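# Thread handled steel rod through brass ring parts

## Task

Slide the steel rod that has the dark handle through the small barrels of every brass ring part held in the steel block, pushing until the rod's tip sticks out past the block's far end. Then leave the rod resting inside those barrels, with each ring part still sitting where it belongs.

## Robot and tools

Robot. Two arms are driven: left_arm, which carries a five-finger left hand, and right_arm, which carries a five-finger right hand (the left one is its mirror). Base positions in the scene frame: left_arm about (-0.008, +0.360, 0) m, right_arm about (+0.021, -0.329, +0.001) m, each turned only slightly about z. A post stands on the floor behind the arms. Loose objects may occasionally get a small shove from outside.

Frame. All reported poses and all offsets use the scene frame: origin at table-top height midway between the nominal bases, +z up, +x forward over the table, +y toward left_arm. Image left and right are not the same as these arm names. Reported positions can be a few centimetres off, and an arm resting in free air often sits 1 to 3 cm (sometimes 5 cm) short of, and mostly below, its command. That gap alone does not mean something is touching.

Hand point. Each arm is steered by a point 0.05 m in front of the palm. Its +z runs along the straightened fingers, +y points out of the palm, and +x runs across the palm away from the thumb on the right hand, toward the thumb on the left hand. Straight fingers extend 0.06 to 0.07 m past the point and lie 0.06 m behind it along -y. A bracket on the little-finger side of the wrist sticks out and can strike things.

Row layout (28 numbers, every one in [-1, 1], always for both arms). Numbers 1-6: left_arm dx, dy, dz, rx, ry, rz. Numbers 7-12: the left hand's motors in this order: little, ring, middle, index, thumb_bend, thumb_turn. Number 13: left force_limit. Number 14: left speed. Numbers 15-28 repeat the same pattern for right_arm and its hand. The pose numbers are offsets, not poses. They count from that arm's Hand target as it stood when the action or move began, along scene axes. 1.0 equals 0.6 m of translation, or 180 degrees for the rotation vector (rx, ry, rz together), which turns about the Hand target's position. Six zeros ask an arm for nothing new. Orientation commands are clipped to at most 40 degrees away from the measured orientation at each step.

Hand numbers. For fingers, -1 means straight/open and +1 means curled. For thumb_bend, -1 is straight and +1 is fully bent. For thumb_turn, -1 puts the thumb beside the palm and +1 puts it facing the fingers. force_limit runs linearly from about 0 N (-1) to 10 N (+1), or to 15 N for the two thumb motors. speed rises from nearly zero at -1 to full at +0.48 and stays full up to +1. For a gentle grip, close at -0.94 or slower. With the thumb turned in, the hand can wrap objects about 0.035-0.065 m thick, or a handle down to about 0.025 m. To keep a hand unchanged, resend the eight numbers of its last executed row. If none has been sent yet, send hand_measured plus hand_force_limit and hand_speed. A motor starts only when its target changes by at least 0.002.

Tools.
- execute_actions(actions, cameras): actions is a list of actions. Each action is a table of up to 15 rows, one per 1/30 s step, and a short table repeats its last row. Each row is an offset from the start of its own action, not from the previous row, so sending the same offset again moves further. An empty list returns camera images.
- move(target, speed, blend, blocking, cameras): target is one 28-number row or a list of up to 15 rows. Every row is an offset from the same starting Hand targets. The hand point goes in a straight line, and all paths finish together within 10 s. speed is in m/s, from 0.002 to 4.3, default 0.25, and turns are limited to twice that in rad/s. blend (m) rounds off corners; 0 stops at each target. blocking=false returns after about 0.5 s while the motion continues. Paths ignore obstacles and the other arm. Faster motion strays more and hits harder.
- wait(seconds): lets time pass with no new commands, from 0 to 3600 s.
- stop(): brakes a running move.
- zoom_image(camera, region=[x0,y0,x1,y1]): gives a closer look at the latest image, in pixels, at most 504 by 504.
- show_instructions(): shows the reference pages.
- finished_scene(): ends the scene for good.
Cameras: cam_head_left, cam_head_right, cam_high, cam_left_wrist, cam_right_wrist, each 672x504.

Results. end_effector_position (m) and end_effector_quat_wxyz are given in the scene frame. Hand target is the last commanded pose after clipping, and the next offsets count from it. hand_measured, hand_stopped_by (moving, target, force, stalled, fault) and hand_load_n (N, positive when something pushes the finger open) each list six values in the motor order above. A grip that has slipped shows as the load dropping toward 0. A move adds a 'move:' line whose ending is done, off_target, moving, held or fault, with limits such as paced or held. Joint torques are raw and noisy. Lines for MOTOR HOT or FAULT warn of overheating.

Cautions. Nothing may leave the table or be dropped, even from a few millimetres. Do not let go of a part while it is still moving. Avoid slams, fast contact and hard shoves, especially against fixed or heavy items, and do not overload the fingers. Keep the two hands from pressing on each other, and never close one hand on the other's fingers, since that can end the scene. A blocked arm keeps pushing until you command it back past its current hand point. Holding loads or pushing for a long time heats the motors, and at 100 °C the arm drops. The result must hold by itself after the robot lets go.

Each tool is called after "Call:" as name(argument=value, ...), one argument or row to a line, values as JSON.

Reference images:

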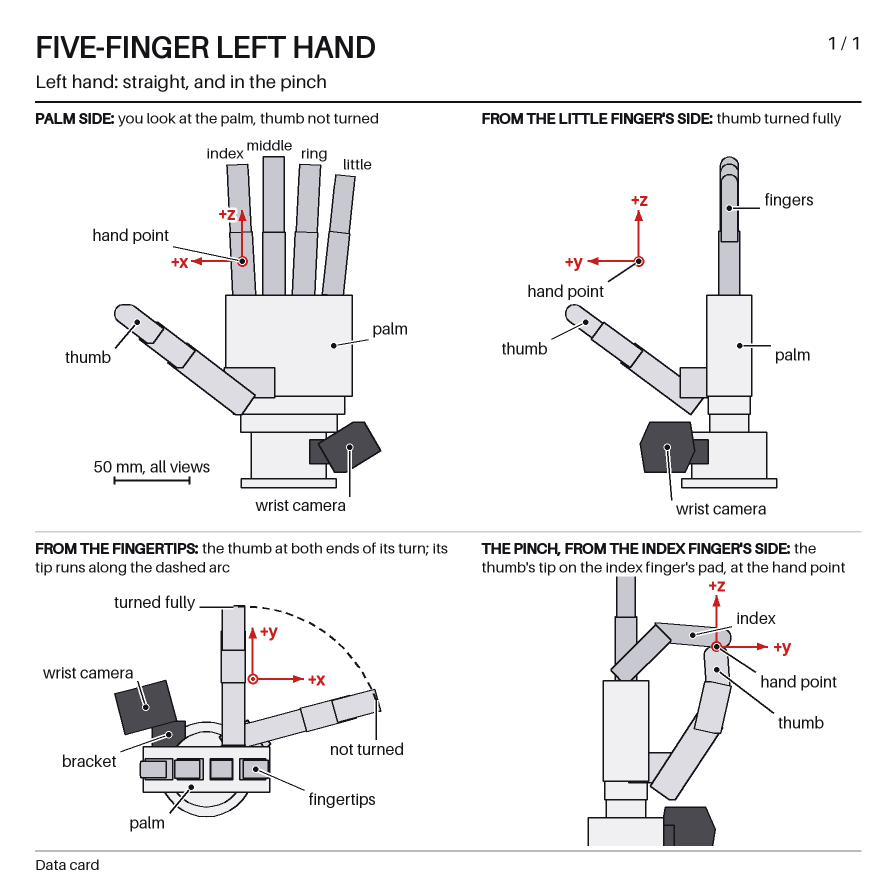

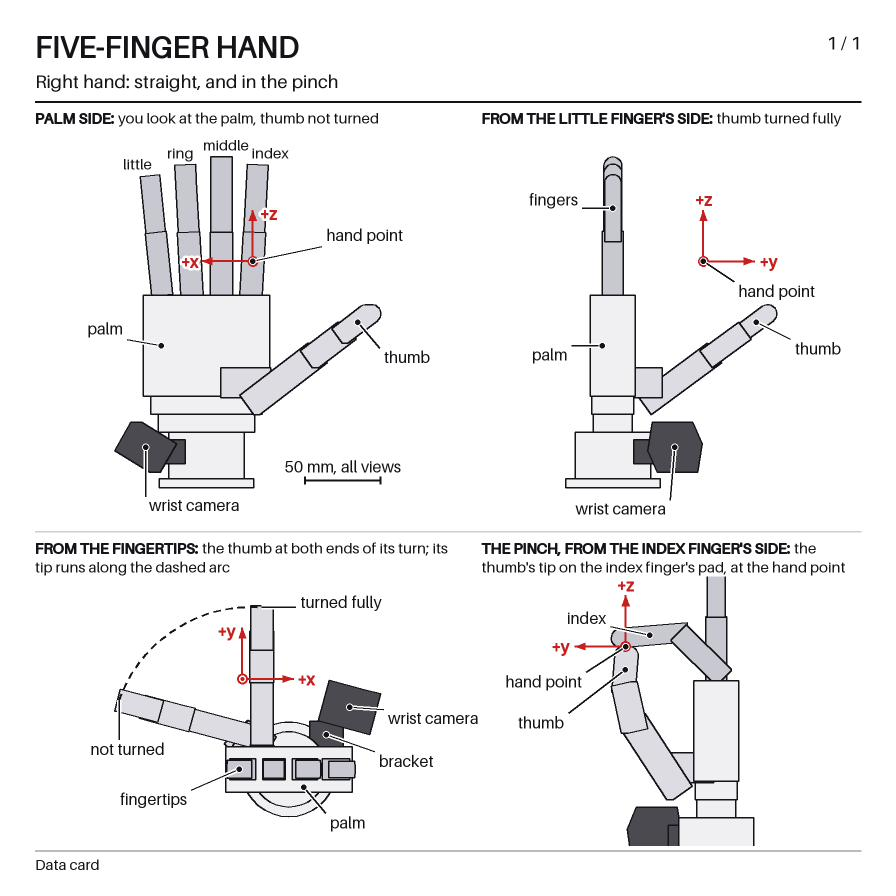

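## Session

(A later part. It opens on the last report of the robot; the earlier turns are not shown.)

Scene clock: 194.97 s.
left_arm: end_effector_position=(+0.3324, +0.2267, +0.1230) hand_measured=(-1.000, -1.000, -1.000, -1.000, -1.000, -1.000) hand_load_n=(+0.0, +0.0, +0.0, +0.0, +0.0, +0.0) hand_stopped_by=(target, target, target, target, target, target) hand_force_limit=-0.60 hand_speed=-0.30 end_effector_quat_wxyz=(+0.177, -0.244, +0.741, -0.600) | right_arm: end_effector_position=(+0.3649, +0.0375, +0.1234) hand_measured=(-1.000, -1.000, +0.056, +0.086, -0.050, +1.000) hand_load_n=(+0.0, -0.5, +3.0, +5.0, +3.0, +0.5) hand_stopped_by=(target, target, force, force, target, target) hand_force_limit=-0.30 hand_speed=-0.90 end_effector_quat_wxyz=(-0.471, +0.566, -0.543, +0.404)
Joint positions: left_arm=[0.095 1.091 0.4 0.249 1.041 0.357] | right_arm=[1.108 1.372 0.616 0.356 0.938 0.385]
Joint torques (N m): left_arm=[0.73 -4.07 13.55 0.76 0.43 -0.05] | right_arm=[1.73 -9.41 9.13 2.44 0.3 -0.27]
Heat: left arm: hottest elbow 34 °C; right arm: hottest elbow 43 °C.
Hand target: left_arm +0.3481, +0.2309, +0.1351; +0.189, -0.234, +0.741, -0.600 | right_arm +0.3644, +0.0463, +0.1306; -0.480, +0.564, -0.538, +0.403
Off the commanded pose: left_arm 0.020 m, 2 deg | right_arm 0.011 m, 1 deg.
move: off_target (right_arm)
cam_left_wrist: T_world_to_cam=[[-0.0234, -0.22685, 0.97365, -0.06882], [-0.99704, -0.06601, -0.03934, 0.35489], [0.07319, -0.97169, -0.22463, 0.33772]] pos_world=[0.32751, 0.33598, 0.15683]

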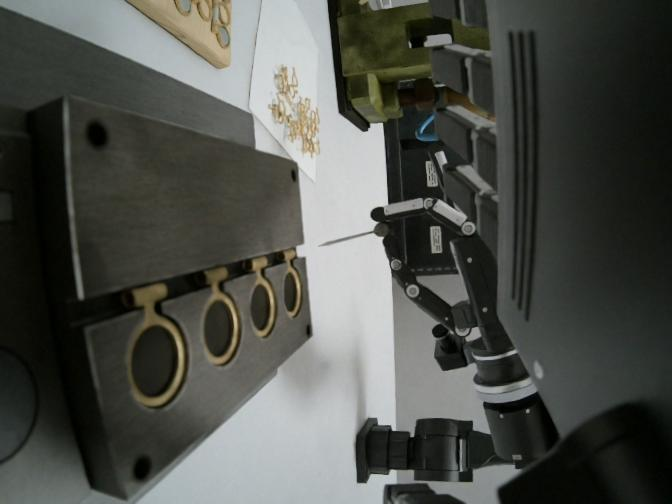

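Call:
move(
  target=[0,0,0,0,0,0,-1,-1,-1,-1,-1,-1,-0.6,-0.3,-0.0008,0.0,-0.0067,-0.002,-0.0004,0.001,-1,-1,0.46,0.46,-0.05,1,-0.3,-0.9],
  speed=0.04,
  cameras=["cam_left_wrist"],
)

Call:
zoom_image(
  camera="cam_left_wrist",
  region=[250, 200, 400, 300],
)

Scene clock: 195.77 s.
left_arm: end_effector_position=(+0.3324, +0.2267, +0.1230) hand_measured=(-1.000, -1.000, -1.000, -1.000, -1.000, -1.000) hand_load_n=(+0.0, +0.0, +0.5, -0.5, -0.5, +0.0) hand_stopped_by=(target, target, target, target, target, target) hand_force_limit=-0.60 hand_speed=-0.30 end_effector_quat_wxyz=(+0.177, -0.244, +0.741, -0.600) | right_arm: end_effector_position=(+0.3651, +0.0384, +0.1207) hand_measured=(-1.000, -1.000, +0.056, +0.086, -0.050, +1.000) hand_load_n=(+0.0, +0.0, +3.0, +5.0, +3.0, +0.5) hand_stopped_by=(target, target, force, force, target, target) hand_force_limit=-0.30 hand_speed=-0.90 end_effector_quat_wxyz=(-0.470, +0.568, -0.541, +0.405)
Joint positions: left_arm=[0.095 1.091 0.4 0.249 1.041 0.357] | right_arm=[1.109 1.381 0.616 0.366 0.938 0.377]
Joint torques (N m): left_arm=[0.73 -3.96 13.52 0.77 0.43 -0.06] | right_arm=[1.9 -9.47 8.64 2.65 0.28 -0.28]
Heat: left arm: hottest elbow 34 °C; right arm: hottest elbow 43 °C.
Hand target: left_arm +0.3481, +0.2309, +0.1351; +0.189, -0.234, +0.741, -0.600 | right_arm +0.3639, +0.0464, +0.1266; -0.479, +0.566, -0.535, +0.404
Off the commanded pose: left_arm 0.020 m, 2 deg | right_arm 0.010 m, 1 deg.
move: done
cam_left_wrist: T_world_to_cam=[[-0.0234, -0.22685, 0.97365, -0.06882], [-0.99704, -0.06601, -0.03934, 0.35489], [0.07319, -0.97169, -0.22463, 0.33772]] pos_world=[0.32751, 0.33598, 0.15683]

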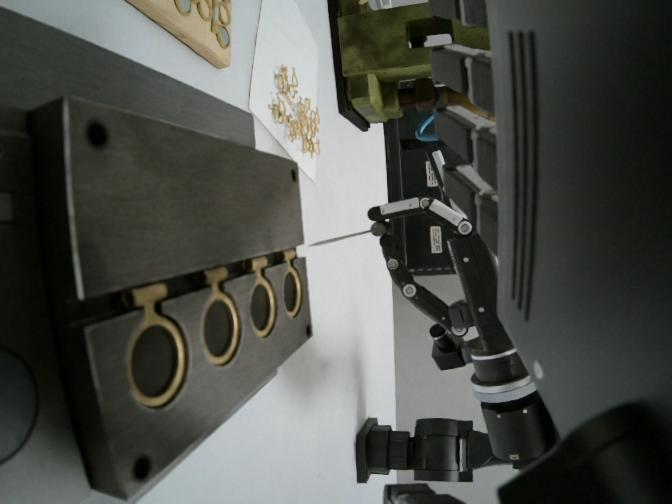

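Scaled by 3.360 from the camera's image (finer frame: 960x720).

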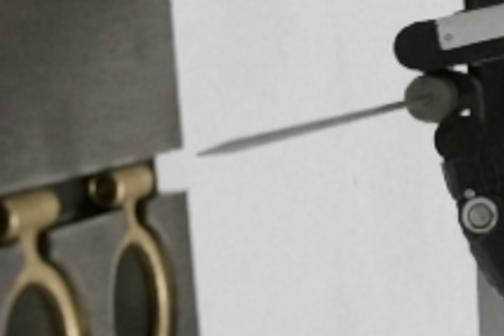

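Call:
move(
  target=[0,0,0,0,0,0,-1,-1,-1,-1,-1,-1,-0.6,-0.3,-0.0028,-0.0005,-0.005,0,0,0,-1,-1,0.46,0.46,-0.05,1,-0.3,-0.9],
  speed=0.04,
  cameras=["cam_left_wrist"],
)

Call:
zoom_image(
  camera="cam_left_wrist",
  region=[250, 200, 400, 300],
)

Scene clock: 196.73 s.
left_arm: end_effector_position=(+0.3324, +0.2267, +0.1230) hand_measured=(-1.000, -1.000, -1.000, -1.000, -1.000, -1.000) hand_load_n=(+0.0, +0.0, +0.0, +0.0, +0.5, -0.5) hand_stopped_by=(target, target, target, target, target, target) hand_force_limit=-0.60 hand_speed=-0.30 end_effector_quat_wxyz=(+0.177, -0.244, +0.741, -0.600) | right_arm: end_effector_position=(+0.3644, +0.0403, +0.1205) hand_measured=(-1.000, -1.000, +0.056, +0.086, -0.050, +1.000) hand_load_n=(+0.0, -0.5, +2.5, +5.0, +3.0, +1.0) hand_stopped_by=(target, target, force, force, target, target) hand_force_limit=-0.30 hand_speed=-0.90 end_effector_quat_wxyz=(-0.472, +0.567, -0.540, +0.405)
Joint positions: left_arm=[0.095 1.091 0.4 0.249 1.041 0.357] | right_arm=[1.113 1.385 0.616 0.374 0.939 0.376]
Joint torques (N m): left_arm=[0.67 -4.07 13.55 0.75 0.43 -0.05] | right_arm=[1.67 -9.47 8.08 2.7 0.34 -0.26]
Heat: left arm: hottest elbow 34 °C; right arm: hottest elbow 43 °C.
Hand target: left_arm +0.3481, +0.2309, +0.1351; +0.189, -0.234, +0.741, -0.600 | right_arm +0.3623, +0.0460, +0.1236; -0.479, +0.566, -0.535, +0.404
Off the commanded pose: left_arm 0.020 m, 2 deg | right_arm 0.007 m, 1 deg.
move: done
cam_left_wrist: T_world_to_cam=[[-0.0234, -0.22685, 0.97365, -0.06882], [-0.99704, -0.06601, -0.03934, 0.35489], [0.07319, -0.97169, -0.22463, 0.33772]] pos_world=[0.32751, 0.33598, 0.15683]

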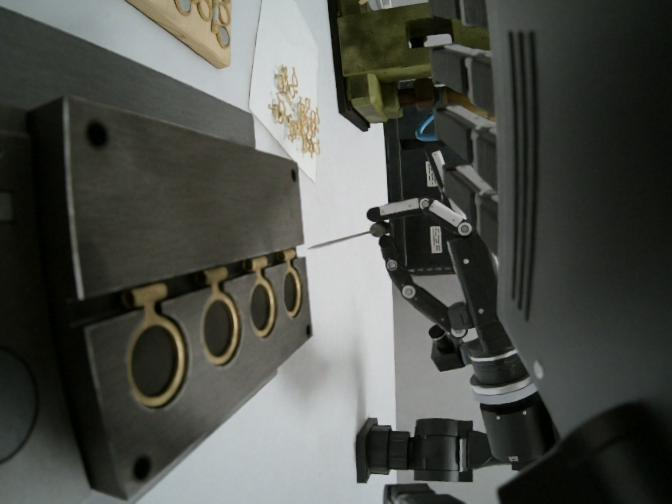

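Scaled by 3.360 from the camera's image (finer frame: 960x720).

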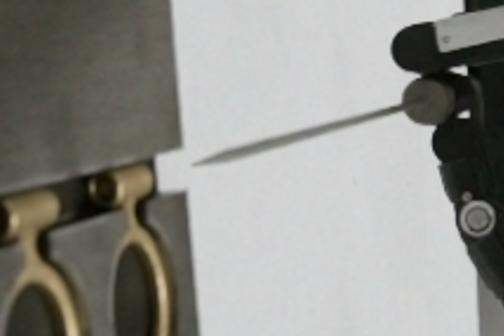

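Call:
move(
  target=[0,0,0,0,0,0,-1,-1,-1,-1,-1,-1,-0.6,-0.3,-0.0014,-0.0012,-0.0058,0,0,0,-1,-1,0.46,0.46,-0.05,1,-0.3,-0.9],
  speed=0.04,
  cameras=["cam_left_wrist"],
)

Call:
zoom_image(
  camera="cam_left_wrist",
  region=[250, 200, 400, 300],
)

Scene clock: 197.73 s.
left_arm: end_effector_position=(+0.3324, +0.2267, +0.1230) hand_measured=(-1.000, -1.000, -1.000, -1.000, -1.000, -1.000) hand_load_n=(+0.0, +0.0, +0.0, +0.5, +0.0, +0.0) hand_stopped_by=(target, target, target, target, target, target) hand_force_limit=-0.60 hand_speed=-0.30 end_effector_quat_wxyz=(+0.177, -0.244, +0.741, -0.600) | right_arm: end_effector_position=(+0.3636, +0.0395, +0.1167) hand_measured=(-1.000, -1.000, +0.056, +0.086, -0.050, +1.000) hand_load_n=(+0.0, +0.0, +2.5, +5.0, +3.0, +1.0) hand_stopped_by=(target, target, force, force, target, target) hand_force_limit=-0.30 hand_speed=-0.90 end_effector_quat_wxyz=(-0.471, +0.568, -0.540, +0.405)
Joint positions: left_arm=[0.095 1.091 0.4 0.249 1.041 0.357] | right_arm=[1.114 1.392 0.609 0.387 0.94 0.376]
Joint torques (N m): left_arm=[0.67 -3.96 13.53 0.77 0.43 -0.05] | right_arm=[1.85 -9.58 8.03 2.69 0.33 -0.23]
Heat: left arm: hottest elbow 34 °C; right arm: hottest elbow 43 °C.
Hand target: left_arm +0.3481, +0.2309, +0.1351; +0.189, -0.234, +0.741, -0.600 | right_arm +0.3615, +0.0453, +0.1201; -0.480, +0.566, -0.535, +0.404
Off the commanded pose: left_arm 0.020 m, 2 deg | right_arm 0.007 m, 1 deg.
move: done
cam_left_wrist: T_world_to_cam=[[-0.0234, -0.22685, 0.97365, -0.06882], [-0.99704, -0.06601, -0.03934, 0.35489], [0.07319, -0.97169, -0.22463, 0.33772]] pos_world=[0.32751, 0.33598, 0.15683]

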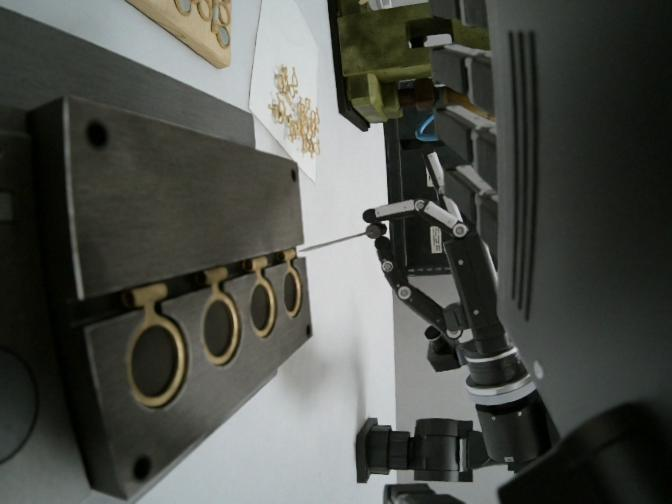

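Scaled by 3.360 from the camera's image (finer frame: 960x720).

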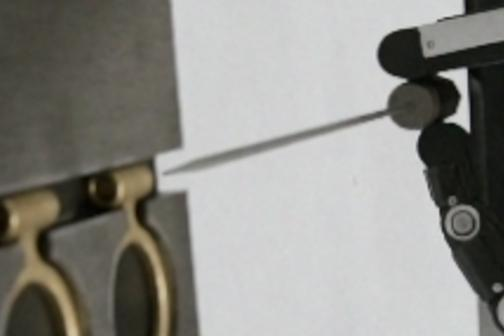

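Call:
move(
  target=[0,0,0,0,0,0,-1,-1,-1,-1,-1,-1,-0.6,-0.3,-0.0019,0.0098,0,0,0,0,-1,-1,0.46,0.46,-0.05,1,-0.3,-0.9],
  speed=0.03,
  cameras=["cam_left_wrist"],
)

Call:
zoom_image(
  camera="cam_left_wrist",
  region=[250, 200, 400, 300],
)

Scene clock: 199.17 s.
left_arm: end_effector_position=(+0.3324, +0.2267, +0.1230) hand_measured=(-1.000, -1.000, -1.000, -1.000, -1.000, -1.000) hand_load_n=(+0.0, +0.0, +0.0, +0.0, +0.0, +0.0) hand_stopped_by=(target, target, target, target, target, target) hand_force_limit=-0.60 hand_speed=-0.30 end_effector_quat_wxyz=(+0.177, -0.244, +0.741, -0.600) | right_arm: end_effector_position=(+0.3605, +0.0412, +0.1129) hand_measured=(-1.000, -1.000, +0.056, +0.086, -0.050, +1.000) hand_load_n=(+0.0, +0.0, +2.5, +5.5, +3.0, +1.0) hand_stopped_by=(target, target, force, force, target, target) hand_force_limit=-0.30 hand_speed=-0.90 end_effector_quat_wxyz=(-0.469, +0.570, -0.538, +0.407)
Joint positions: left_arm=[0.095 1.091 0.4 0.249 1.041 0.357] | right_arm=[1.124 1.402 0.609 0.387 0.95 0.376]
Joint torques (N m): left_arm=[0.73 -3.96 13.53 0.76 0.44 -0.05] | right_arm=[1.9 -9.47 9.01 2.44 0.32 -0.16]
Heat: left arm: hottest elbow 34 °C; right arm: hottest elbow 43 °C.
Hand target: left_arm +0.3481, +0.2309, +0.1351; +0.189, -0.234, +0.741, -0.600 | right_arm +0.3603, +0.0512, +0.1201; -0.479, +0.566, -0.535, +0.404
Off the commanded pose: left_arm 0.020 m, 2 deg | right_arm 0.012 m, 1 deg.
move: off_target (right_arm)
cam_left_wrist: T_world_to_cam=[[-0.0234, -0.22685, 0.97365, -0.06882], [-0.99704, -0.06601, -0.03934, 0.35489], [0.07319, -0.97169, -0.22463, 0.33772]] pos_world=[0.32751, 0.33598, 0.15683]

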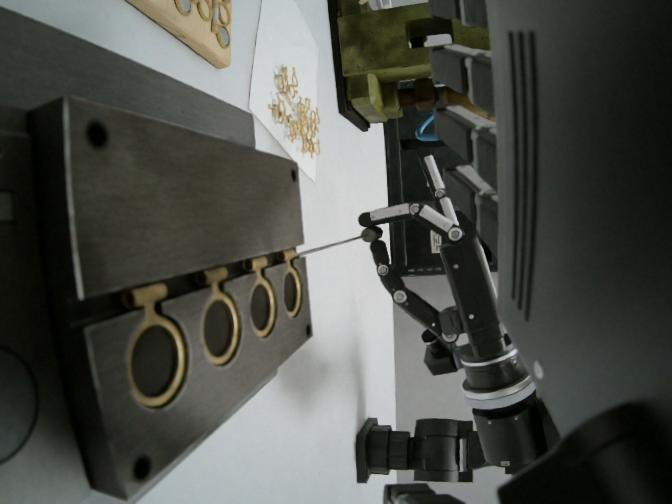

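Scaled by 3.360 from the camera's image (finer frame: 960x720).

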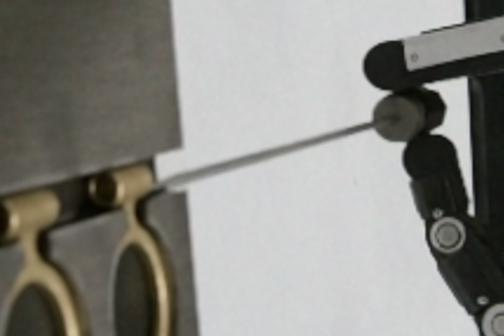

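Call:
move(
  target=[0,0,0,0,0,0,-1,-1,-1,-1,-1,-1,-0.6,-0.3,0.0042,-0.0008,0.0067,0,0,0,-1,-1,0.46,0.46,-0.05,1,-0.3,-0.9],
  speed=0.03,
  cameras=["cam_left_wrist"],
)

Call:
zoom_image(
  camera="cam_left_wrist",
  region=[250, 200, 400, 300],
)

Scene clock: 200.70 s.
left_arm: end_effector_position=(+0.3324, +0.2267, +0.1230) hand_measured=(-1.000, -1.000, -1.000, -1.000, -1.000, -1.000) hand_load_n=(+0.0, +0.0, +0.0, +0.0, +0.0, -0.5) hand_stopped_by=(target, target, target, target, target, target) hand_force_limit=-0.60 hand_speed=-0.30 end_effector_quat_wxyz=(+0.177, -0.244, +0.741, -0.600) | right_arm: end_effector_position=(+0.3605, +0.0412, +0.1129) hand_measured=(-1.000, -1.000, +0.056, +0.086, -0.050, +1.000) hand_load_n=(+0.0, +0.0, +3.0, +5.0, +3.0, +1.0) hand_stopped_by=(target, target, force, force, target, target) hand_force_limit=-0.30 hand_speed=-0.90 end_effector_quat_wxyz=(-0.469, +0.570, -0.538, +0.407)
Joint positions: left_arm=[0.095 1.091 0.4 0.249 1.041 0.357] | right_arm=[1.124 1.402 0.609 0.387 0.95 0.376]
Joint torques (N m): left_arm=[0.67 -4.01 13.56 0.76 0.43 -0.05] | right_arm=[1.14 -9.99 9.54 2.07 0.11 -0.22]
Heat: left arm: hottest elbow 34 °C; right arm: hottest elbow 43 °C.
Hand target: left_arm +0.3481, +0.2309, +0.1351; +0.189, -0.234, +0.741, -0.600 | right_arm +0.3628, +0.0507, +0.1241; -0.479, +0.566, -0.535, +0.404
Off the commanded pose: left_arm 0.020 m, 2 deg | right_arm 0.015 m, 1 deg.
move: off_target (right_arm)
cam_left_wrist: T_world_to_cam=[[-0.0234, -0.22685, 0.97365, -0.06882], [-0.99704, -0.06601, -0.03934, 0.35489], [0.07319, -0.97169, -0.22463, 0.33772]] pos_world=[0.32751, 0.33598, 0.15683]

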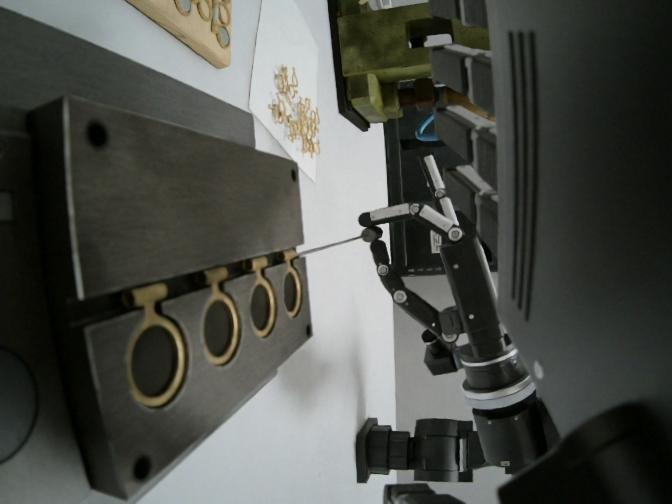

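Scaled by 3.360 from the camera's image (finer frame: 960x720).

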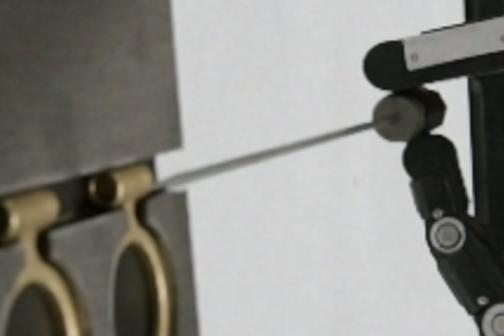

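Call:
move(
  target=[0,0,0,0,0,0,-1,-1,-1,-1,-1,-1,-0.6,-0.3,0.0042,0.0,0.0083,0,0,0,-1,-1,0.46,0.46,-0.05,1,-0.3,-0.9],
  speed=0.03,
  cameras=["cam_left_wrist"],
)

Call:
zoom_image(
  camera="cam_left_wrist",
  region=[250, 200, 400, 300],
)

Scene clock: 201.40 s.
left_arm: end_effector_position=(+0.3324, +0.2267, +0.1230) hand_measured=(-1.000, -1.000, -1.000, -1.000, -1.000, -1.000) hand_load_n=(+0.0, +0.0, +0.0, +0.0, +0.0, +0.0) hand_stopped_by=(target, target, target, target, target, target) hand_force_limit=-0.60 hand_speed=-0.30 end_effector_quat_wxyz=(+0.177, -0.244, +0.741, -0.600) | right_arm: end_effector_position=(+0.3602, +0.0419, +0.1127) hand_measured=(-1.000, -1.000, +0.056, +0.086, -0.050, +1.000) hand_load_n=(+0.0, +0.0, +2.5, +5.5, +3.0, +0.5) hand_stopped_by=(target, target, force, force, target, target) hand_force_limit=-0.30 hand_speed=-0.90 end_effector_quat_wxyz=(-0.469, +0.572, -0.537, +0.406)
Joint positions: left_arm=[0.095 1.091 0.4 0.249 1.041 0.357] | right_arm=[1.124 1.402 0.609 0.387 0.946 0.376]
Joint torques (N m): left_arm=[0.73 -4.01 13.53 0.77 0.43 -0.05] | right_arm=[0.91 -10.75 10.19 1.61 0.09 -0.27]
Heat: left arm: hottest elbow 34 °C; right arm: hottest elbow 43 °C.
Hand target: left_arm +0.3481, +0.2309, +0.1351; +0.189, -0.234, +0.741, -0.600 | right_arm +0.3654, +0.0507, +0.1291; -0.479, +0.566, -0.535, +0.404
Off the commanded pose: left_arm 0.020 m, 2 deg | right_arm 0.019 m, 1 deg.
move: off_target (right_arm)
cam_left_wrist: T_world_to_cam=[[-0.0234, -0.22685, 0.97365, -0.06882], [-0.99704, -0.06601, -0.03934, 0.35489], [0.07319, -0.97169, -0.22463, 0.33772]] pos_world=[0.32751, 0.33598, 0.15683]

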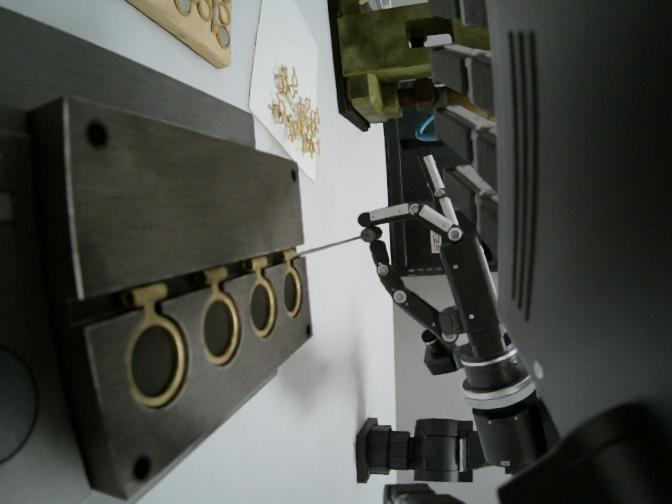

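Scaled by 3.360 from the camera's image (finer frame: 960x720).

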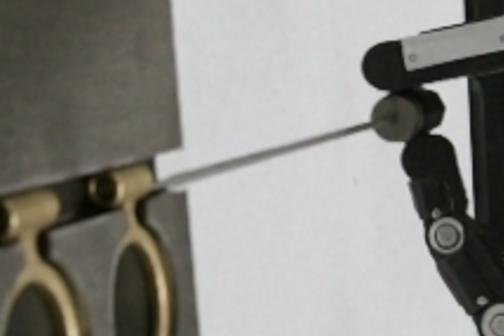

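Call:
move(
  target=[0,0,0,0,0,0,-1,-1,-1,-1,-1,-1,-0.6,-0.3,0.0042,0.0,0.0067,0,0,0,-1,-1,0.46,0.46,-0.05,1,-0.3,-0.9],
  speed=0.03,
  cameras=[],
)

Scene clock: 202.13 s.
left_arm: end_effector_position=(+0.3324, +0.2267, +0.1230) hand_measured=(-1.000, -1.000, -1.000, -1.000, -1.000, -1.000) hand_load_n=(+0.0, +0.0, +0.0, +0.0, +0.0, -0.5) hand_stopped_by=(target, target, target, target, target, target) hand_force_limit=-0.60 hand_speed=-0.30 end_effector_quat_wxyz=(+0.177, -0.244, +0.741, -0.600) | right_arm: end_effector_position=(+0.3598, +0.0428, +0.1132) hand_measured=(-1.000, -1.000, +0.056, +0.086, -0.050, +1.000) hand_load_n=(+0.0, +0.0, +2.0, +5.5, +3.0, +1.0) hand_stopped_by=(target, target, force, force, target, target) hand_force_limit=-0.30 hand_speed=-0.90 end_effector_quat_wxyz=(-0.470, +0.573, -0.536, +0.404)
Joint positions: left_arm=[0.095 1.091 0.4 0.249 1.041 0.357] | right_arm=[1.124 1.4 0.609 0.387 0.941 0.375]
Joint torques (N m): left_arm=[0.73 -3.9 13.53 0.75 0.43 -0.05] | right_arm=[0.44 -11.22 10.78 1.21 0.07 -0.28]
Heat: left arm: hottest elbow 34 °C; right arm: hottest elbow 43 °C.
Hand target: left_arm +0.3481, +0.2309, +0.1351; +0.189, -0.234, +0.741, -0.600 | right_arm +0.3679, +0.0507, +0.1331; -0.480, +0.566, -0.535, +0.404
Off the commanded pose: left_arm 0.020 m, 2 deg | right_arm 0.023 m, 1 deg.
move: off_target (right_arm)

Call:
move(
  target=[0,0,0,0,0,0,-1,-1,-1,-1,-1,-1,-0.6,-0.3,0.005,-0.002,0.005,0,0,0,-1,-1,0.46,0.46,-0.05,1,-0.3,-0.9],
  speed=0.03,
  cameras=["cam_left_wrist"],
)

Call:
zoom_image(
  camera="cam_left_wrist",
  region=[250, 200, 400, 300],
)

Scene clock: 202.83 s.
left_arm: end_effector_position=(+0.3324, +0.2267, +0.1230) hand_measured=(-1.000, -1.000, -1.000, -1.000, -1.000, -1.000) hand_load_n=(+0.0, +0.0, +0.0, +0.0, +0.0, +0.0) hand_stopped_by=(target, target, target, target, target, target) hand_force_limit=-0.60 hand_speed=-0.30 end_effector_quat_wxyz=(+0.177, -0.244, +0.741, -0.600) | right_arm: end_effector_position=(+0.3606, +0.0414, +0.1140) hand_measured=(-1.000, -1.000, +0.056, +0.086, -0.050, +1.000) hand_load_n=(+0.0, +0.0, +2.0, +5.5, +2.5, +1.0) hand_stopped_by=(target, target, force, force, target, target) hand_force_limit=-0.30 hand_speed=-0.90 end_effector_quat_wxyz=(-0.469, +0.576, -0.535, +0.403)
Joint positions: left_arm=[0.095 1.091 0.4 0.249 1.041 0.357] | right_arm=[1.119 1.394 0.609 0.379 0.932 0.369]
Joint torques (N m): left_arm=[0.67 -3.96 13.52 0.76 0.43 -0.05] | right_arm=[-0.03 -11.11 11.14 1.37 0.08 -0.3]
Heat: left arm: hottest elbow 34 °C; right arm: hottest elbow 43 °C.
Hand target: left_arm +0.3481, +0.2309, +0.1351; +0.189, -0.234, +0.741, -0.600 | right_arm +0.3709, +0.0495, +0.1361; -0.480, +0.566, -0.535, +0.404
Off the commanded pose: left_arm 0.020 m, 2 deg | right_arm 0.026 m, 2 deg.
move: off_target (right_arm)
cam_left_wrist: T_world_to_cam=[[-0.0234, -0.22685, 0.97365, -0.06882], [-0.99704, -0.06601, -0.03934, 0.35489], [0.07319, -0.97169, -0.22463, 0.33772]] pos_world=[0.32751, 0.33598, 0.15683]

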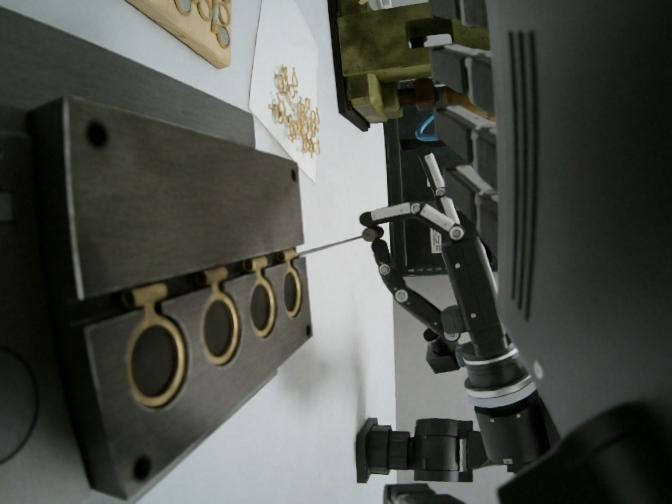

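Scaled by 3.360 from the camera's image (finer frame: 960x720).

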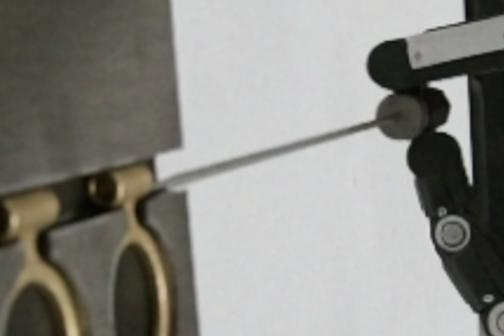

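Call:
move(
  target=[0,0,0,0,0,0,-1,-1,-1,-1,-1,-1,-0.6,-0.3,0.0033,-0.0005,0.0042,0,0,0,-1,-1,0.46,0.46,-0.05,1,-0.3,-0.9],
  speed=0.03,
  cameras=["cam_left_wrist"],
)

Call:
zoom_image(
  camera="cam_left_wrist",
  region=[250, 200, 400, 300],
)

Scene clock: 203.57 s.
left_arm: end_effector_position=(+0.3324, +0.2267, +0.1230) hand_measured=(-1.000, -1.000, -1.000, -1.000, -1.000, -1.000) hand_load_n=(+0.0, +0.0, +0.0, +0.0, +0.0, -0.5) hand_stopped_by=(target, target, target, target, target, target) hand_force_limit=-0.60 hand_speed=-0.30 end_effector_quat_wxyz=(+0.177, -0.244, +0.741, -0.600) | right_arm: end_effector_position=(+0.3617, +0.0397, +0.1146) hand_measured=(-1.000, -1.000, +0.056, +0.086, -0.050, +1.000) hand_load_n=(+0.0, +0.0, +2.5, +5.5, +3.0, +1.0) hand_stopped_by=(target, target, force, force, target, target) hand_force_limit=-0.30 hand_speed=-0.90 end_effector_quat_wxyz=(-0.467, +0.577, -0.534, +0.404)
Joint positions: left_arm=[0.095 1.091 0.4 0.249 1.041 0.357] | right_arm=[1.114 1.389 0.609 0.373 0.927 0.366]
Joint torques (N m): left_arm=[0.67 -3.96 13.55 0.76 0.43 -0.05] | right_arm=[-0.03 -11.46 11.54 1.32 0.11 -0.28]
Heat: left arm: hottest elbow 34 °C; right arm: hottest elbow 43 °C.
Hand target: left_arm +0.3481, +0.2309, +0.1351; +0.189, -0.234, +0.741, -0.600 | right_arm +0.3729, +0.0492, +0.1388; -0.480, +0.566, -0.535, +0.404
Off the commanded pose: left_arm 0.020 m, 2 deg | right_arm 0.028 m, 2 deg.
move: off_target (right_arm)
cam_left_wrist: T_world_to_cam=[[-0.0234, -0.22685, 0.97365, -0.06882], [-0.99704, -0.06601, -0.03934, 0.35489], [0.07319, -0.97169, -0.22463, 0.33772]] pos_world=[0.32751, 0.33598, 0.15683]

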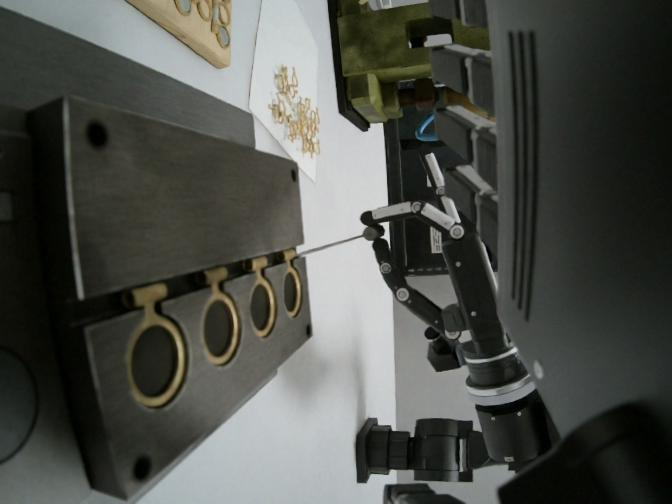

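Scaled by 3.360 from the camera's image (finer frame: 960x720).

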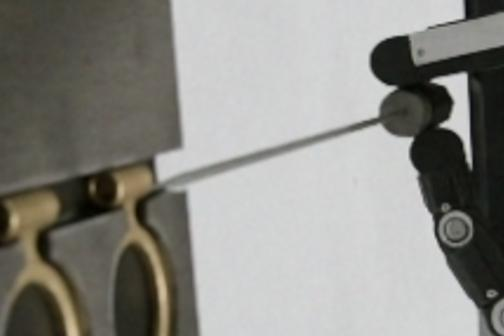

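Call:
move(
  target=[0,0,0,0,0,0,-1,-1,-1,-1,-1,-1,-0.6,-0.3,0.001,0.003,0.005,0,0,0,-1,-1,0.46,0.46,-0.05,1,-0.3,-0.9],
  speed=0.03,
  cameras=["cam_left_wrist"],
)

Call:
zoom_image(
  camera="cam_left_wrist",
  region=[250, 200, 400, 300],
)

Scene clock: 204.47 s.
left_arm: end_effector_position=(+0.3324, +0.2267, +0.1230) hand_measured=(-1.000, -1.000, -1.000, -1.000, -1.000, -1.000) hand_load_n=(+0.0, +0.0, +0.0, +0.0, +0.0, +0.0) hand_stopped_by=(target, target, target, target, target, target) hand_force_limit=-0.60 hand_speed=-0.30 end_effector_quat_wxyz=(+0.177, -0.244, +0.741, -0.600) | right_arm: end_effector_position=(+0.3611, +0.0386, +0.1146) hand_measured=(-1.000, -1.000, +0.056, +0.086, -0.050, +1.000) hand_load_n=(+0.0, +0.0, +2.5, +5.5, +3.0, +1.5) hand_stopped_by=(target, target, force, force, target, target) hand_force_limit=-0.30 hand_speed=-0.90 end_effector_quat_wxyz=(-0.465, +0.579, -0.534, +0.404)
Joint positions: left_arm=[0.095 1.091 0.4 0.249 1.041 0.357] | right_arm=[1.114 1.385 0.609 0.363 0.927 0.366]
Joint torques (N m): left_arm=[0.67 -4.01 13.53 0.75 0.43 -0.04] | right_arm=[-0.03 -11.11 12.22 1.28 0.14 -0.29]
Heat: left arm: hottest elbow 34 °C; right arm: hottest elbow 43 °C.
Hand target: left_arm +0.3481, +0.2309, +0.1351; +0.189, -0.234, +0.741, -0.600 | right_arm +0.3735, +0.0510, +0.1418; -0.480, +0.566, -0.535, +0.404
Off the commanded pose: left_arm 0.020 m, 2 deg | right_arm 0.032 m, 2 deg.
move: off_target (right_arm)
cam_left_wrist: T_world_to_cam=[[-0.0234, -0.22685, 0.97365, -0.06882], [-0.99704, -0.06601, -0.03934, 0.35489], [0.07319, -0.97169, -0.22463, 0.33772]] pos_world=[0.32751, 0.33598, 0.15683]

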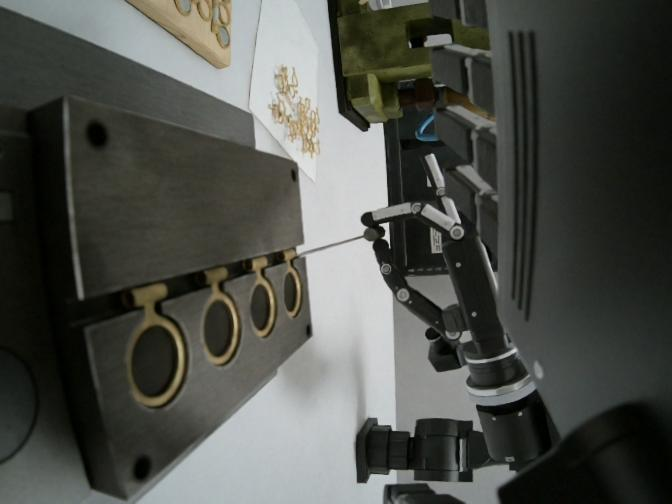

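Scaled by 3.360 from the camera's image (finer frame: 960x720).

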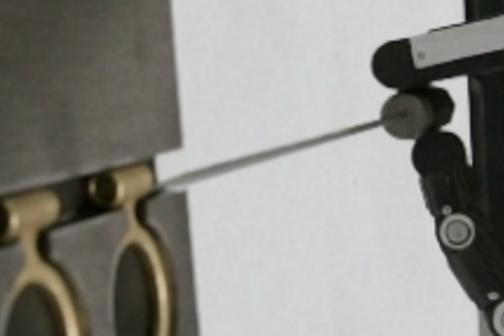

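Call:
move(
  target=[0,0,0,0,0,0,-1,-1,-1,-1,-1,-1,-0.6,-0.3,0.001,0.005,0.0042,0,0,0,-1,-1,0.46,0.46,-0.05,1,-0.3,-0.9],
  speed=0.03,
  cameras=["cam_left_wrist"],
)

Call:
zoom_image(
  camera="cam_left_wrist",
  region=[250, 200, 400, 300],
)

Scene clock: 205.23 s.
left_arm: end_effector_position=(+0.3324, +0.2267, +0.1230) hand_measured=(-1.000, -1.000, -1.000, -1.000, -1.000, -1.000) hand_load_n=(+0.0, +0.0, +0.0, +0.0, +0.0, +0.0) hand_stopped_by=(target, target, target, target, target, target) hand_force_limit=-0.60 hand_speed=-0.30 end_effector_quat_wxyz=(+0.177, -0.244, +0.741, -0.600) | right_arm: end_effector_position=(+0.3624, +0.0411, +0.1174) hand_measured=(-1.000, -1.000, +0.056, +0.086, -0.050, +1.000) hand_load_n=(+0.0, +0.0, +2.5, +5.5, +3.0, +0.5) hand_stopped_by=(target, target, force, force, target, target) hand_force_limit=-0.30 hand_speed=-0.90 end_effector_quat_wxyz=(-0.465, +0.579, -0.534, +0.404)
Joint positions: left_arm=[0.095 1.091 0.4 0.249 1.041 0.357] | right_arm=[1.114 1.385 0.621 0.351 0.927 0.366]
Joint torques (N m): left_arm=[0.67 -3.96 13.55 0.76 0.43 -0.06] | right_arm=[0.38 -10.81 12.25 1.42 0.2 -0.27]
Heat: left arm: hottest elbow 34 °C; right arm: hottest elbow 43 °C.
Hand target: left_arm +0.3481, +0.2309, +0.1351; +0.189, -0.234, +0.741, -0.600 | right_arm +0.3740, +0.0539, +0.1441; -0.479, +0.566, -0.535, +0.404
Off the commanded pose: left_arm 0.020 m, 2 deg | right_arm 0.032 m, 2 deg.
move: off_target (right_arm)
cam_left_wrist: T_world_to_cam=[[-0.0234, -0.22685, 0.97365, -0.06882], [-0.99704, -0.06601, -0.03934, 0.35489], [0.07319, -0.97169, -0.22463, 0.33772]] pos_world=[0.32751, 0.33598, 0.15683]

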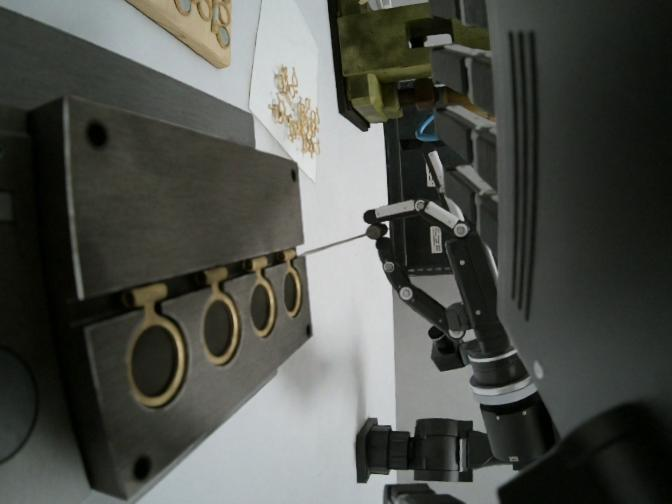

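Scaled by 3.360 from the camera's image (finer frame: 960x720).

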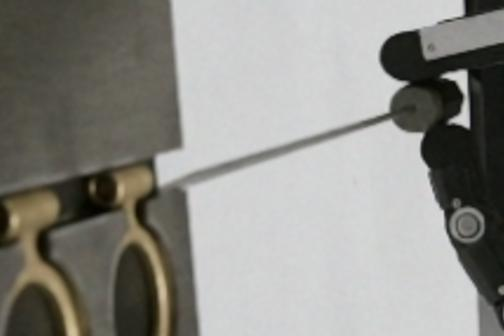

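Call:
move(
  target=[0,0,0,0,0,0,-1,-1,-1,-1,-1,-1,-0.6,-0.3,0,0.0,0.0017,0,0,-0.0067,-1,-1,0.46,0.46,-0.05,1,-0.3,-0.9],
  speed=0.03,
  cameras=["cam_left_wrist"],
)

Call:
zoom_image(
  camera="cam_left_wrist",
  region=[250, 200, 400, 300],
)

Scene clock: 206.87 s.
left_arm: end_effector_position=(+0.3324, +0.2267, +0.1230) hand_measured=(-1.000, -1.000, -1.000, -1.000, -1.000, -1.000) hand_load_n=(+0.0, +0.0, +0.0, +0.0, +0.0, +0.0) hand_stopped_by=(target, target, target, target, target, target) hand_force_limit=-0.60 hand_speed=-0.30 end_effector_quat_wxyz=(+0.177, -0.244, +0.741, -0.600) | right_arm: end_effector_position=(+0.3647, +0.0382, +0.1191) hand_measured=(-1.000, -1.000, +0.056, +0.086, -0.050, +1.000) hand_load_n=(+0.0, +0.0, +3.0, +5.0, +3.0, +0.5) hand_stopped_by=(target, target, force, force, target, target) hand_force_limit=-0.30 hand_speed=-0.90 end_effector_quat_wxyz=(-0.457, +0.577, -0.536, +0.413)
Joint positions: left_arm=[0.095 1.091 0.4 0.249 1.041 0.357] | right_arm=[1.114 1.385 0.63 0.33 0.949 0.366]
Joint torques (N m): left_arm=[0.73 -3.96 13.55 0.76 0.43 -0.05] | right_arm=[0.85 -10.75 12.27 1.35 0.36 -0.07]
Heat: left arm: hottest elbow 34 °C; right arm: hottest elbow 43 °C.
Hand target: left_arm +0.3481, +0.2309, +0.1351; +0.189, -0.234, +0.741, -0.600 | right_arm +0.3741, +0.0540, +0.1452; -0.475, +0.560, -0.541, +0.409
Off the commanded pose: left_arm 0.020 m, 2 deg | right_arm 0.032 m, 3 deg.
move: off_target (right_arm)
cam_left_wrist: T_world_to_cam=[[-0.0234, -0.22685, 0.97365, -0.06882], [-0.99704, -0.06601, -0.03934, 0.35489], [0.07319, -0.97169, -0.22463, 0.33772]] pos_world=[0.32751, 0.33598, 0.15683]

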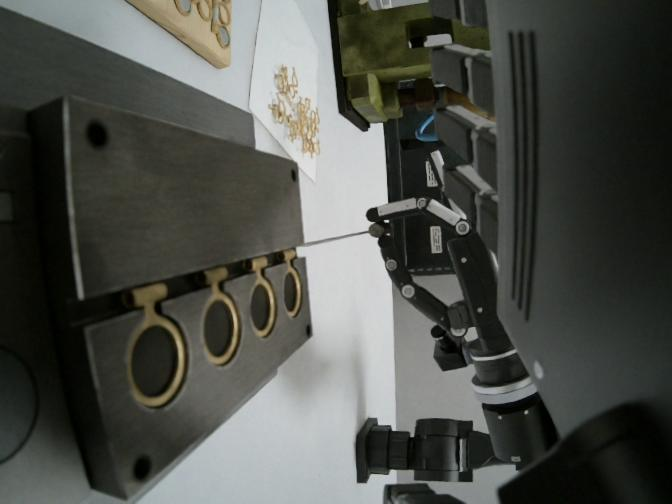

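Scaled by 3.360 from the camera's image (finer frame: 960x720).

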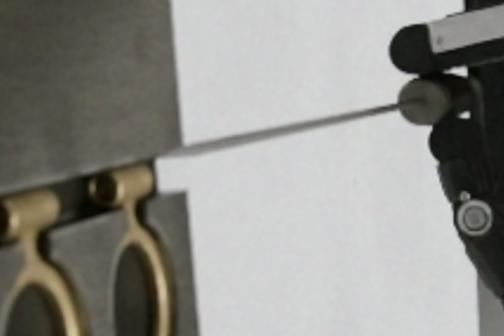

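Call:
move(
  target=[0,0,0,0,0,0,-1,-1,-1,-1,-1,-1,-0.6,-0.3,-0.0027,0.008,-0.0008,0,0,0.0028,-1,-1,0.46,0.46,-0.05,1,-0.3,-0.9],
  speed=0.03,
  cameras=["cam_left_wrist"],
)

Call:
zoom_image(
  camera="cam_left_wrist",
  region=[250, 200, 400, 300],
)

Scene clock: 208.17 s.
left_arm: end_effector_position=(+0.3324, +0.2267, +0.1230) hand_measured=(-1.000, -1.000, -1.000, -1.000, -1.000, -1.000) hand_load_n=(+0.0, +0.0, +0.0, +0.0, +0.0, +0.0) hand_stopped_by=(target, target, target, target, target, target) hand_force_limit=-0.60 hand_speed=-0.30 end_effector_quat_wxyz=(+0.177, -0.244, +0.741, -0.600) | right_arm: end_effector_position=(+0.3658, +0.0401, +0.1218) hand_measured=(-1.000, -1.000, +0.056, +0.086, -0.050, +1.000) hand_load_n=(+0.0, +0.0, +3.0, +5.0, +3.0, +0.5) hand_stopped_by=(target, target, force, force, target, target) hand_force_limit=-0.30 hand_speed=-0.90 end_effector_quat_wxyz=(-0.459, +0.575, -0.536, +0.413)
Joint positions: left_arm=[0.095 1.091 0.4 0.249 1.041 0.357] | right_arm=[1.114 1.385 0.636 0.33 0.949 0.366]
Joint torques (N m): left_arm=[0.67 -4.01 13.56 0.76 0.43 -0.05] | right_arm=[1.55 -10.34 12.29 1.42 0.29 -0.09]
Heat: left arm: hottest elbow 34 °C; right arm: hottest elbow 43 °C.
Hand target: left_arm +0.3481, +0.2309, +0.1351; +0.189, -0.234, +0.741, -0.600 | right_arm +0.3724, +0.0587, +0.1447; -0.477, +0.563, -0.539, +0.407
Off the commanded pose: left_arm 0.020 m, 2 deg | right_arm 0.030 m, 3 deg.
move: off_target (right_arm)
cam_left_wrist: T_world_to_cam=[[-0.0234, -0.22685, 0.97365, -0.06882], [-0.99704, -0.06601, -0.03934, 0.35489], [0.07319, -0.97169, -0.22463, 0.33772]] pos_world=[0.32751, 0.33598, 0.15683]

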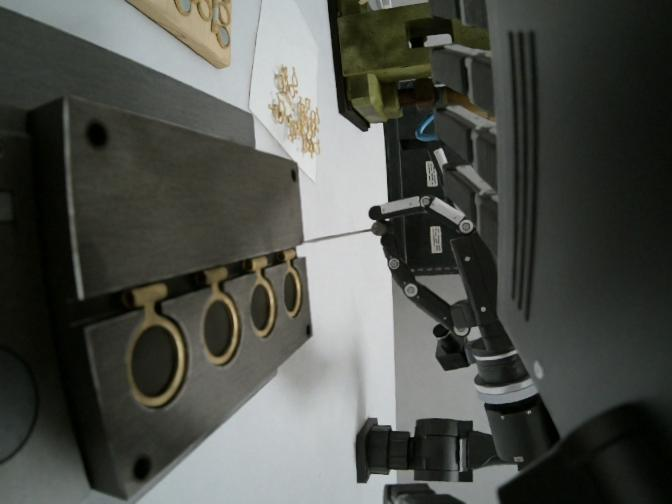

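Scaled by 3.360 from the camera's image (finer frame: 960x720).

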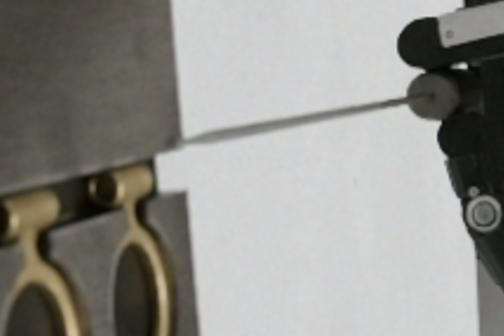

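Call:
move(
  target=[
    [0,0,0,0,0,0,-1,-1,-1,-1,-1,-1,-0.6,-0.3,0,0,0.0167,0,0,0,-1,-1,0.46,0.46,-0.05,1,-0.3,-0.9],
    [0,0,0,0,0,0,-1,-1,-1,-1,-1,-1,-0.6,-0.3,0.011,-0.0722,0.0042,0.01146,-0.00134,0.00159,-1,-1,0.46,0.46,-0.05,1,-0.3,-0.9],
    [0,0,0,0,0,0,-1,-1,-1,-1,-1,-1,-0.6,-0.3,0.011,-0.0722,-0.0125,0.01146,-0.00134,0.00159,-1,-1,0.46,0.46,-0.05,1,-0.3,-0.9],
    [0,0,0,0,0,0,-1,-1,-1,-1,-1,-1,-0.6,-0.3,-0.0013,-0.0117,-0.0125,0.01146,-0.00134,0.00159,-1,-1,0.46,0.46,-0.05,1,-0.3,-0.9],
  ],
  speed=0.05,
  cameras=["cam_left_wrist"],
)

Call:
zoom_image(
  camera="cam_left_wrist",
  region=[250, 190, 400, 290],
)

Scene clock: 213.33 s.
left_arm: end_effector_position=(+0.3324, +0.2267, +0.1230) hand_measured=(-1.000, -1.000, -1.000, -1.000, -1.000, -1.000) hand_load_n=(+0.0, +0.0, +0.0, +0.0, +0.0, +0.0) hand_stopped_by=(target, target, target, target, target, target) hand_force_limit=-0.60 hand_speed=-0.30 end_effector_quat_wxyz=(+0.177, -0.244, +0.741, -0.600) | right_arm: end_effector_position=(+0.3656, +0.0312, +0.1177) hand_measured=(-1.000, -1.000, +0.056, +0.086, -0.050, +1.000) hand_load_n=(+0.0, +0.0, +2.5, +5.0, +3.0, +0.5) hand_stopped_by=(target, target, force, force, target, target) hand_force_limit=-0.30 hand_speed=-0.90 end_effector_quat_wxyz=(-0.470, +0.569, -0.539, +0.406)
Joint positions: left_arm=[0.095 1.091 0.4 0.249 1.041 0.357] | right_arm=[1.098 1.374 0.594 0.39 0.926 0.363]
Joint torques (N m): left_arm=[0.67 -3.96 13.55 0.76 0.43 -0.05] | right_arm=[1.79 -9.23 12.05 1.62 0.32 0.07]
Heat: left arm: hottest elbow 34 °C; right arm: hottest elbow 42 °C.
Hand target: left_arm +0.3481, +0.2309, +0.1351; +0.189, -0.234, +0.741, -0.600 | right_arm +0.3716, +0.0516, +0.1370; -0.489, +0.555, -0.544, +0.397
Off the commanded pose: left_arm 0.020 m, 2 deg | right_arm 0.029 m, 3 deg.
move: off_target (right_arm)
cam_left_wrist: T_world_to_cam=[[-0.0234, -0.22685, 0.97365, -0.06882], [-0.99704, -0.06601, -0.03934, 0.35489], [0.07319, -0.97169, -0.22463, 0.33772]] pos_world=[0.32751, 0.33598, 0.15683]

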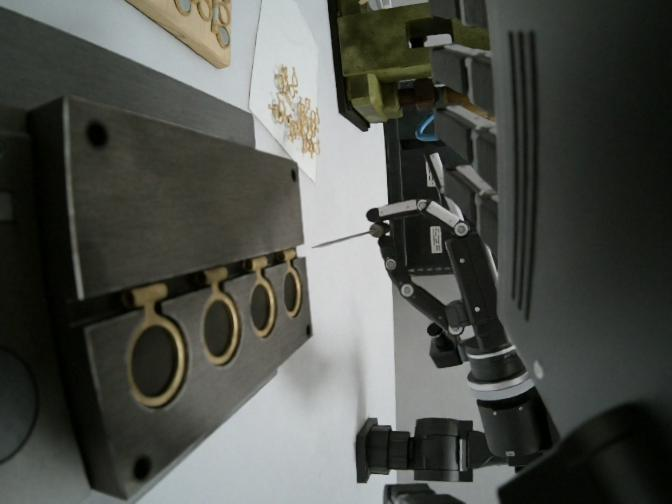

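Scaled by 3.360 from the camera's image (finer frame: 960x720).

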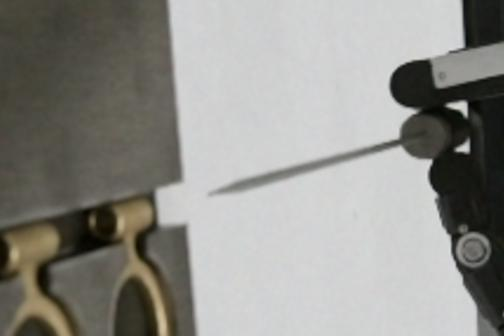

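Call:
move(
  target=[
    [0,0,0,0,0,0,-1,-1,-1,-1,-1,-1,-0.6,-0.3,0.008,-0.0662,0.0128,-0.00435,-0.00092,0,-1,-1,0.46,0.46,-0.05,1,-0.3,-0.9],
    [0,0,0,0,0,0,-1,-1,-1,-1,-1,-1,-0.6,-0.3,0.008,-0.0662,-0.0005,-0.00435,-0.00092,0,-1,-1,0.46,0.46,-0.05,1,-0.3,-0.9],
    [0,0,0,0,0,0,-1,-1,-1,-1,-1,-1,-0.6,-0.3,-0.0018,0.0032,-0.0005,-0.00435,-0.00092,0,-1,-1,0.46,0.46,-0.05,1,-0.3,-0.9],
  ],
  speed=0.05,
  cameras=["cam_left_wrist"],
)

Call:
zoom_image(
  camera="cam_left_wrist",
  region=[250, 190, 400, 290],
)

Scene clock: 219.43 s.
left_arm: end_effector_position=(+0.3324, +0.2267, +0.1230) hand_measured=(-1.000, -1.000, -1.000, -1.000, -1.000, -1.000) hand_load_n=(+0.0, -0.5, +0.0, -0.5, +0.5, +0.0) hand_stopped_by=(target, target, target, target, target, target) hand_force_limit=-0.60 hand_speed=-0.30 end_effector_quat_wxyz=(+0.177, -0.244, +0.741, -0.600) | right_arm: end_effector_position=(+0.3647, +0.0335, +0.1176) hand_measured=(-1.000, -1.000, +0.056, +0.086, -0.050, +1.000) hand_load_n=(+0.0, +0.0, +3.0, +5.0, +2.5, +1.0) hand_stopped_by=(target, target, force, force, target, target) hand_force_limit=-0.30 hand_speed=-0.90 end_effector_quat_wxyz=(-0.468, +0.571, -0.535, +0.410)
Joint positions: left_arm=[0.095 1.091 0.4 0.249 1.041 0.357] | right_arm=[1.106 1.381 0.6 0.39 0.936 0.353]
Joint torques (N m): left_arm=[0.67 -4.01 13.56 0.77 0.43 -0.05] | right_arm=[1.79 -9.29 12.03 1.52 0.32 0.07]
Heat: left arm: hottest elbow 34 °C; right arm: hottest elbow 43 °C.
Hand target: left_arm +0.3481, +0.2309, +0.1351; +0.189, -0.234, +0.741, -0.600 | right_arm +0.3705, +0.0537, +0.1368; -0.486, +0.557, -0.540, +0.402
Off the commanded pose: left_arm 0.020 m, 2 deg | right_arm 0.028 m, 3 deg.
move: off_target (right_arm)
cam_left_wrist: T_world_to_cam=[[-0.0234, -0.22685, 0.97365, -0.06882], [-0.99704, -0.06601, -0.03934, 0.35489], [0.07319, -0.97169, -0.22463, 0.33772]] pos_world=[0.32751, 0.33598, 0.15683]

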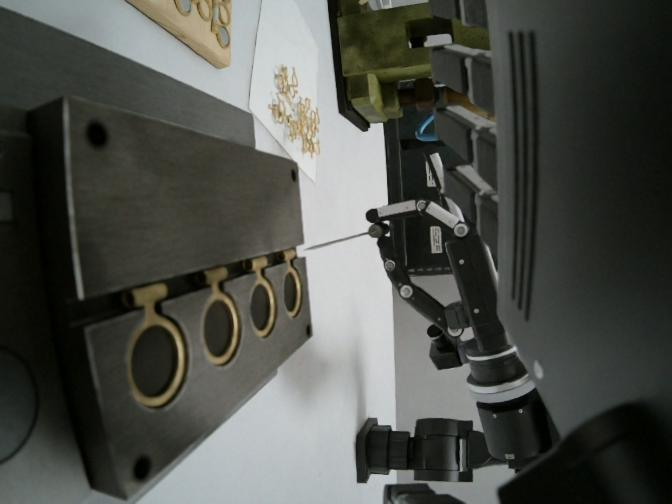

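Scaled by 3.360 from the camera's image (finer frame: 960x720).

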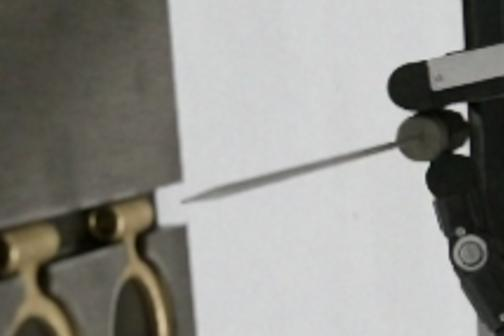

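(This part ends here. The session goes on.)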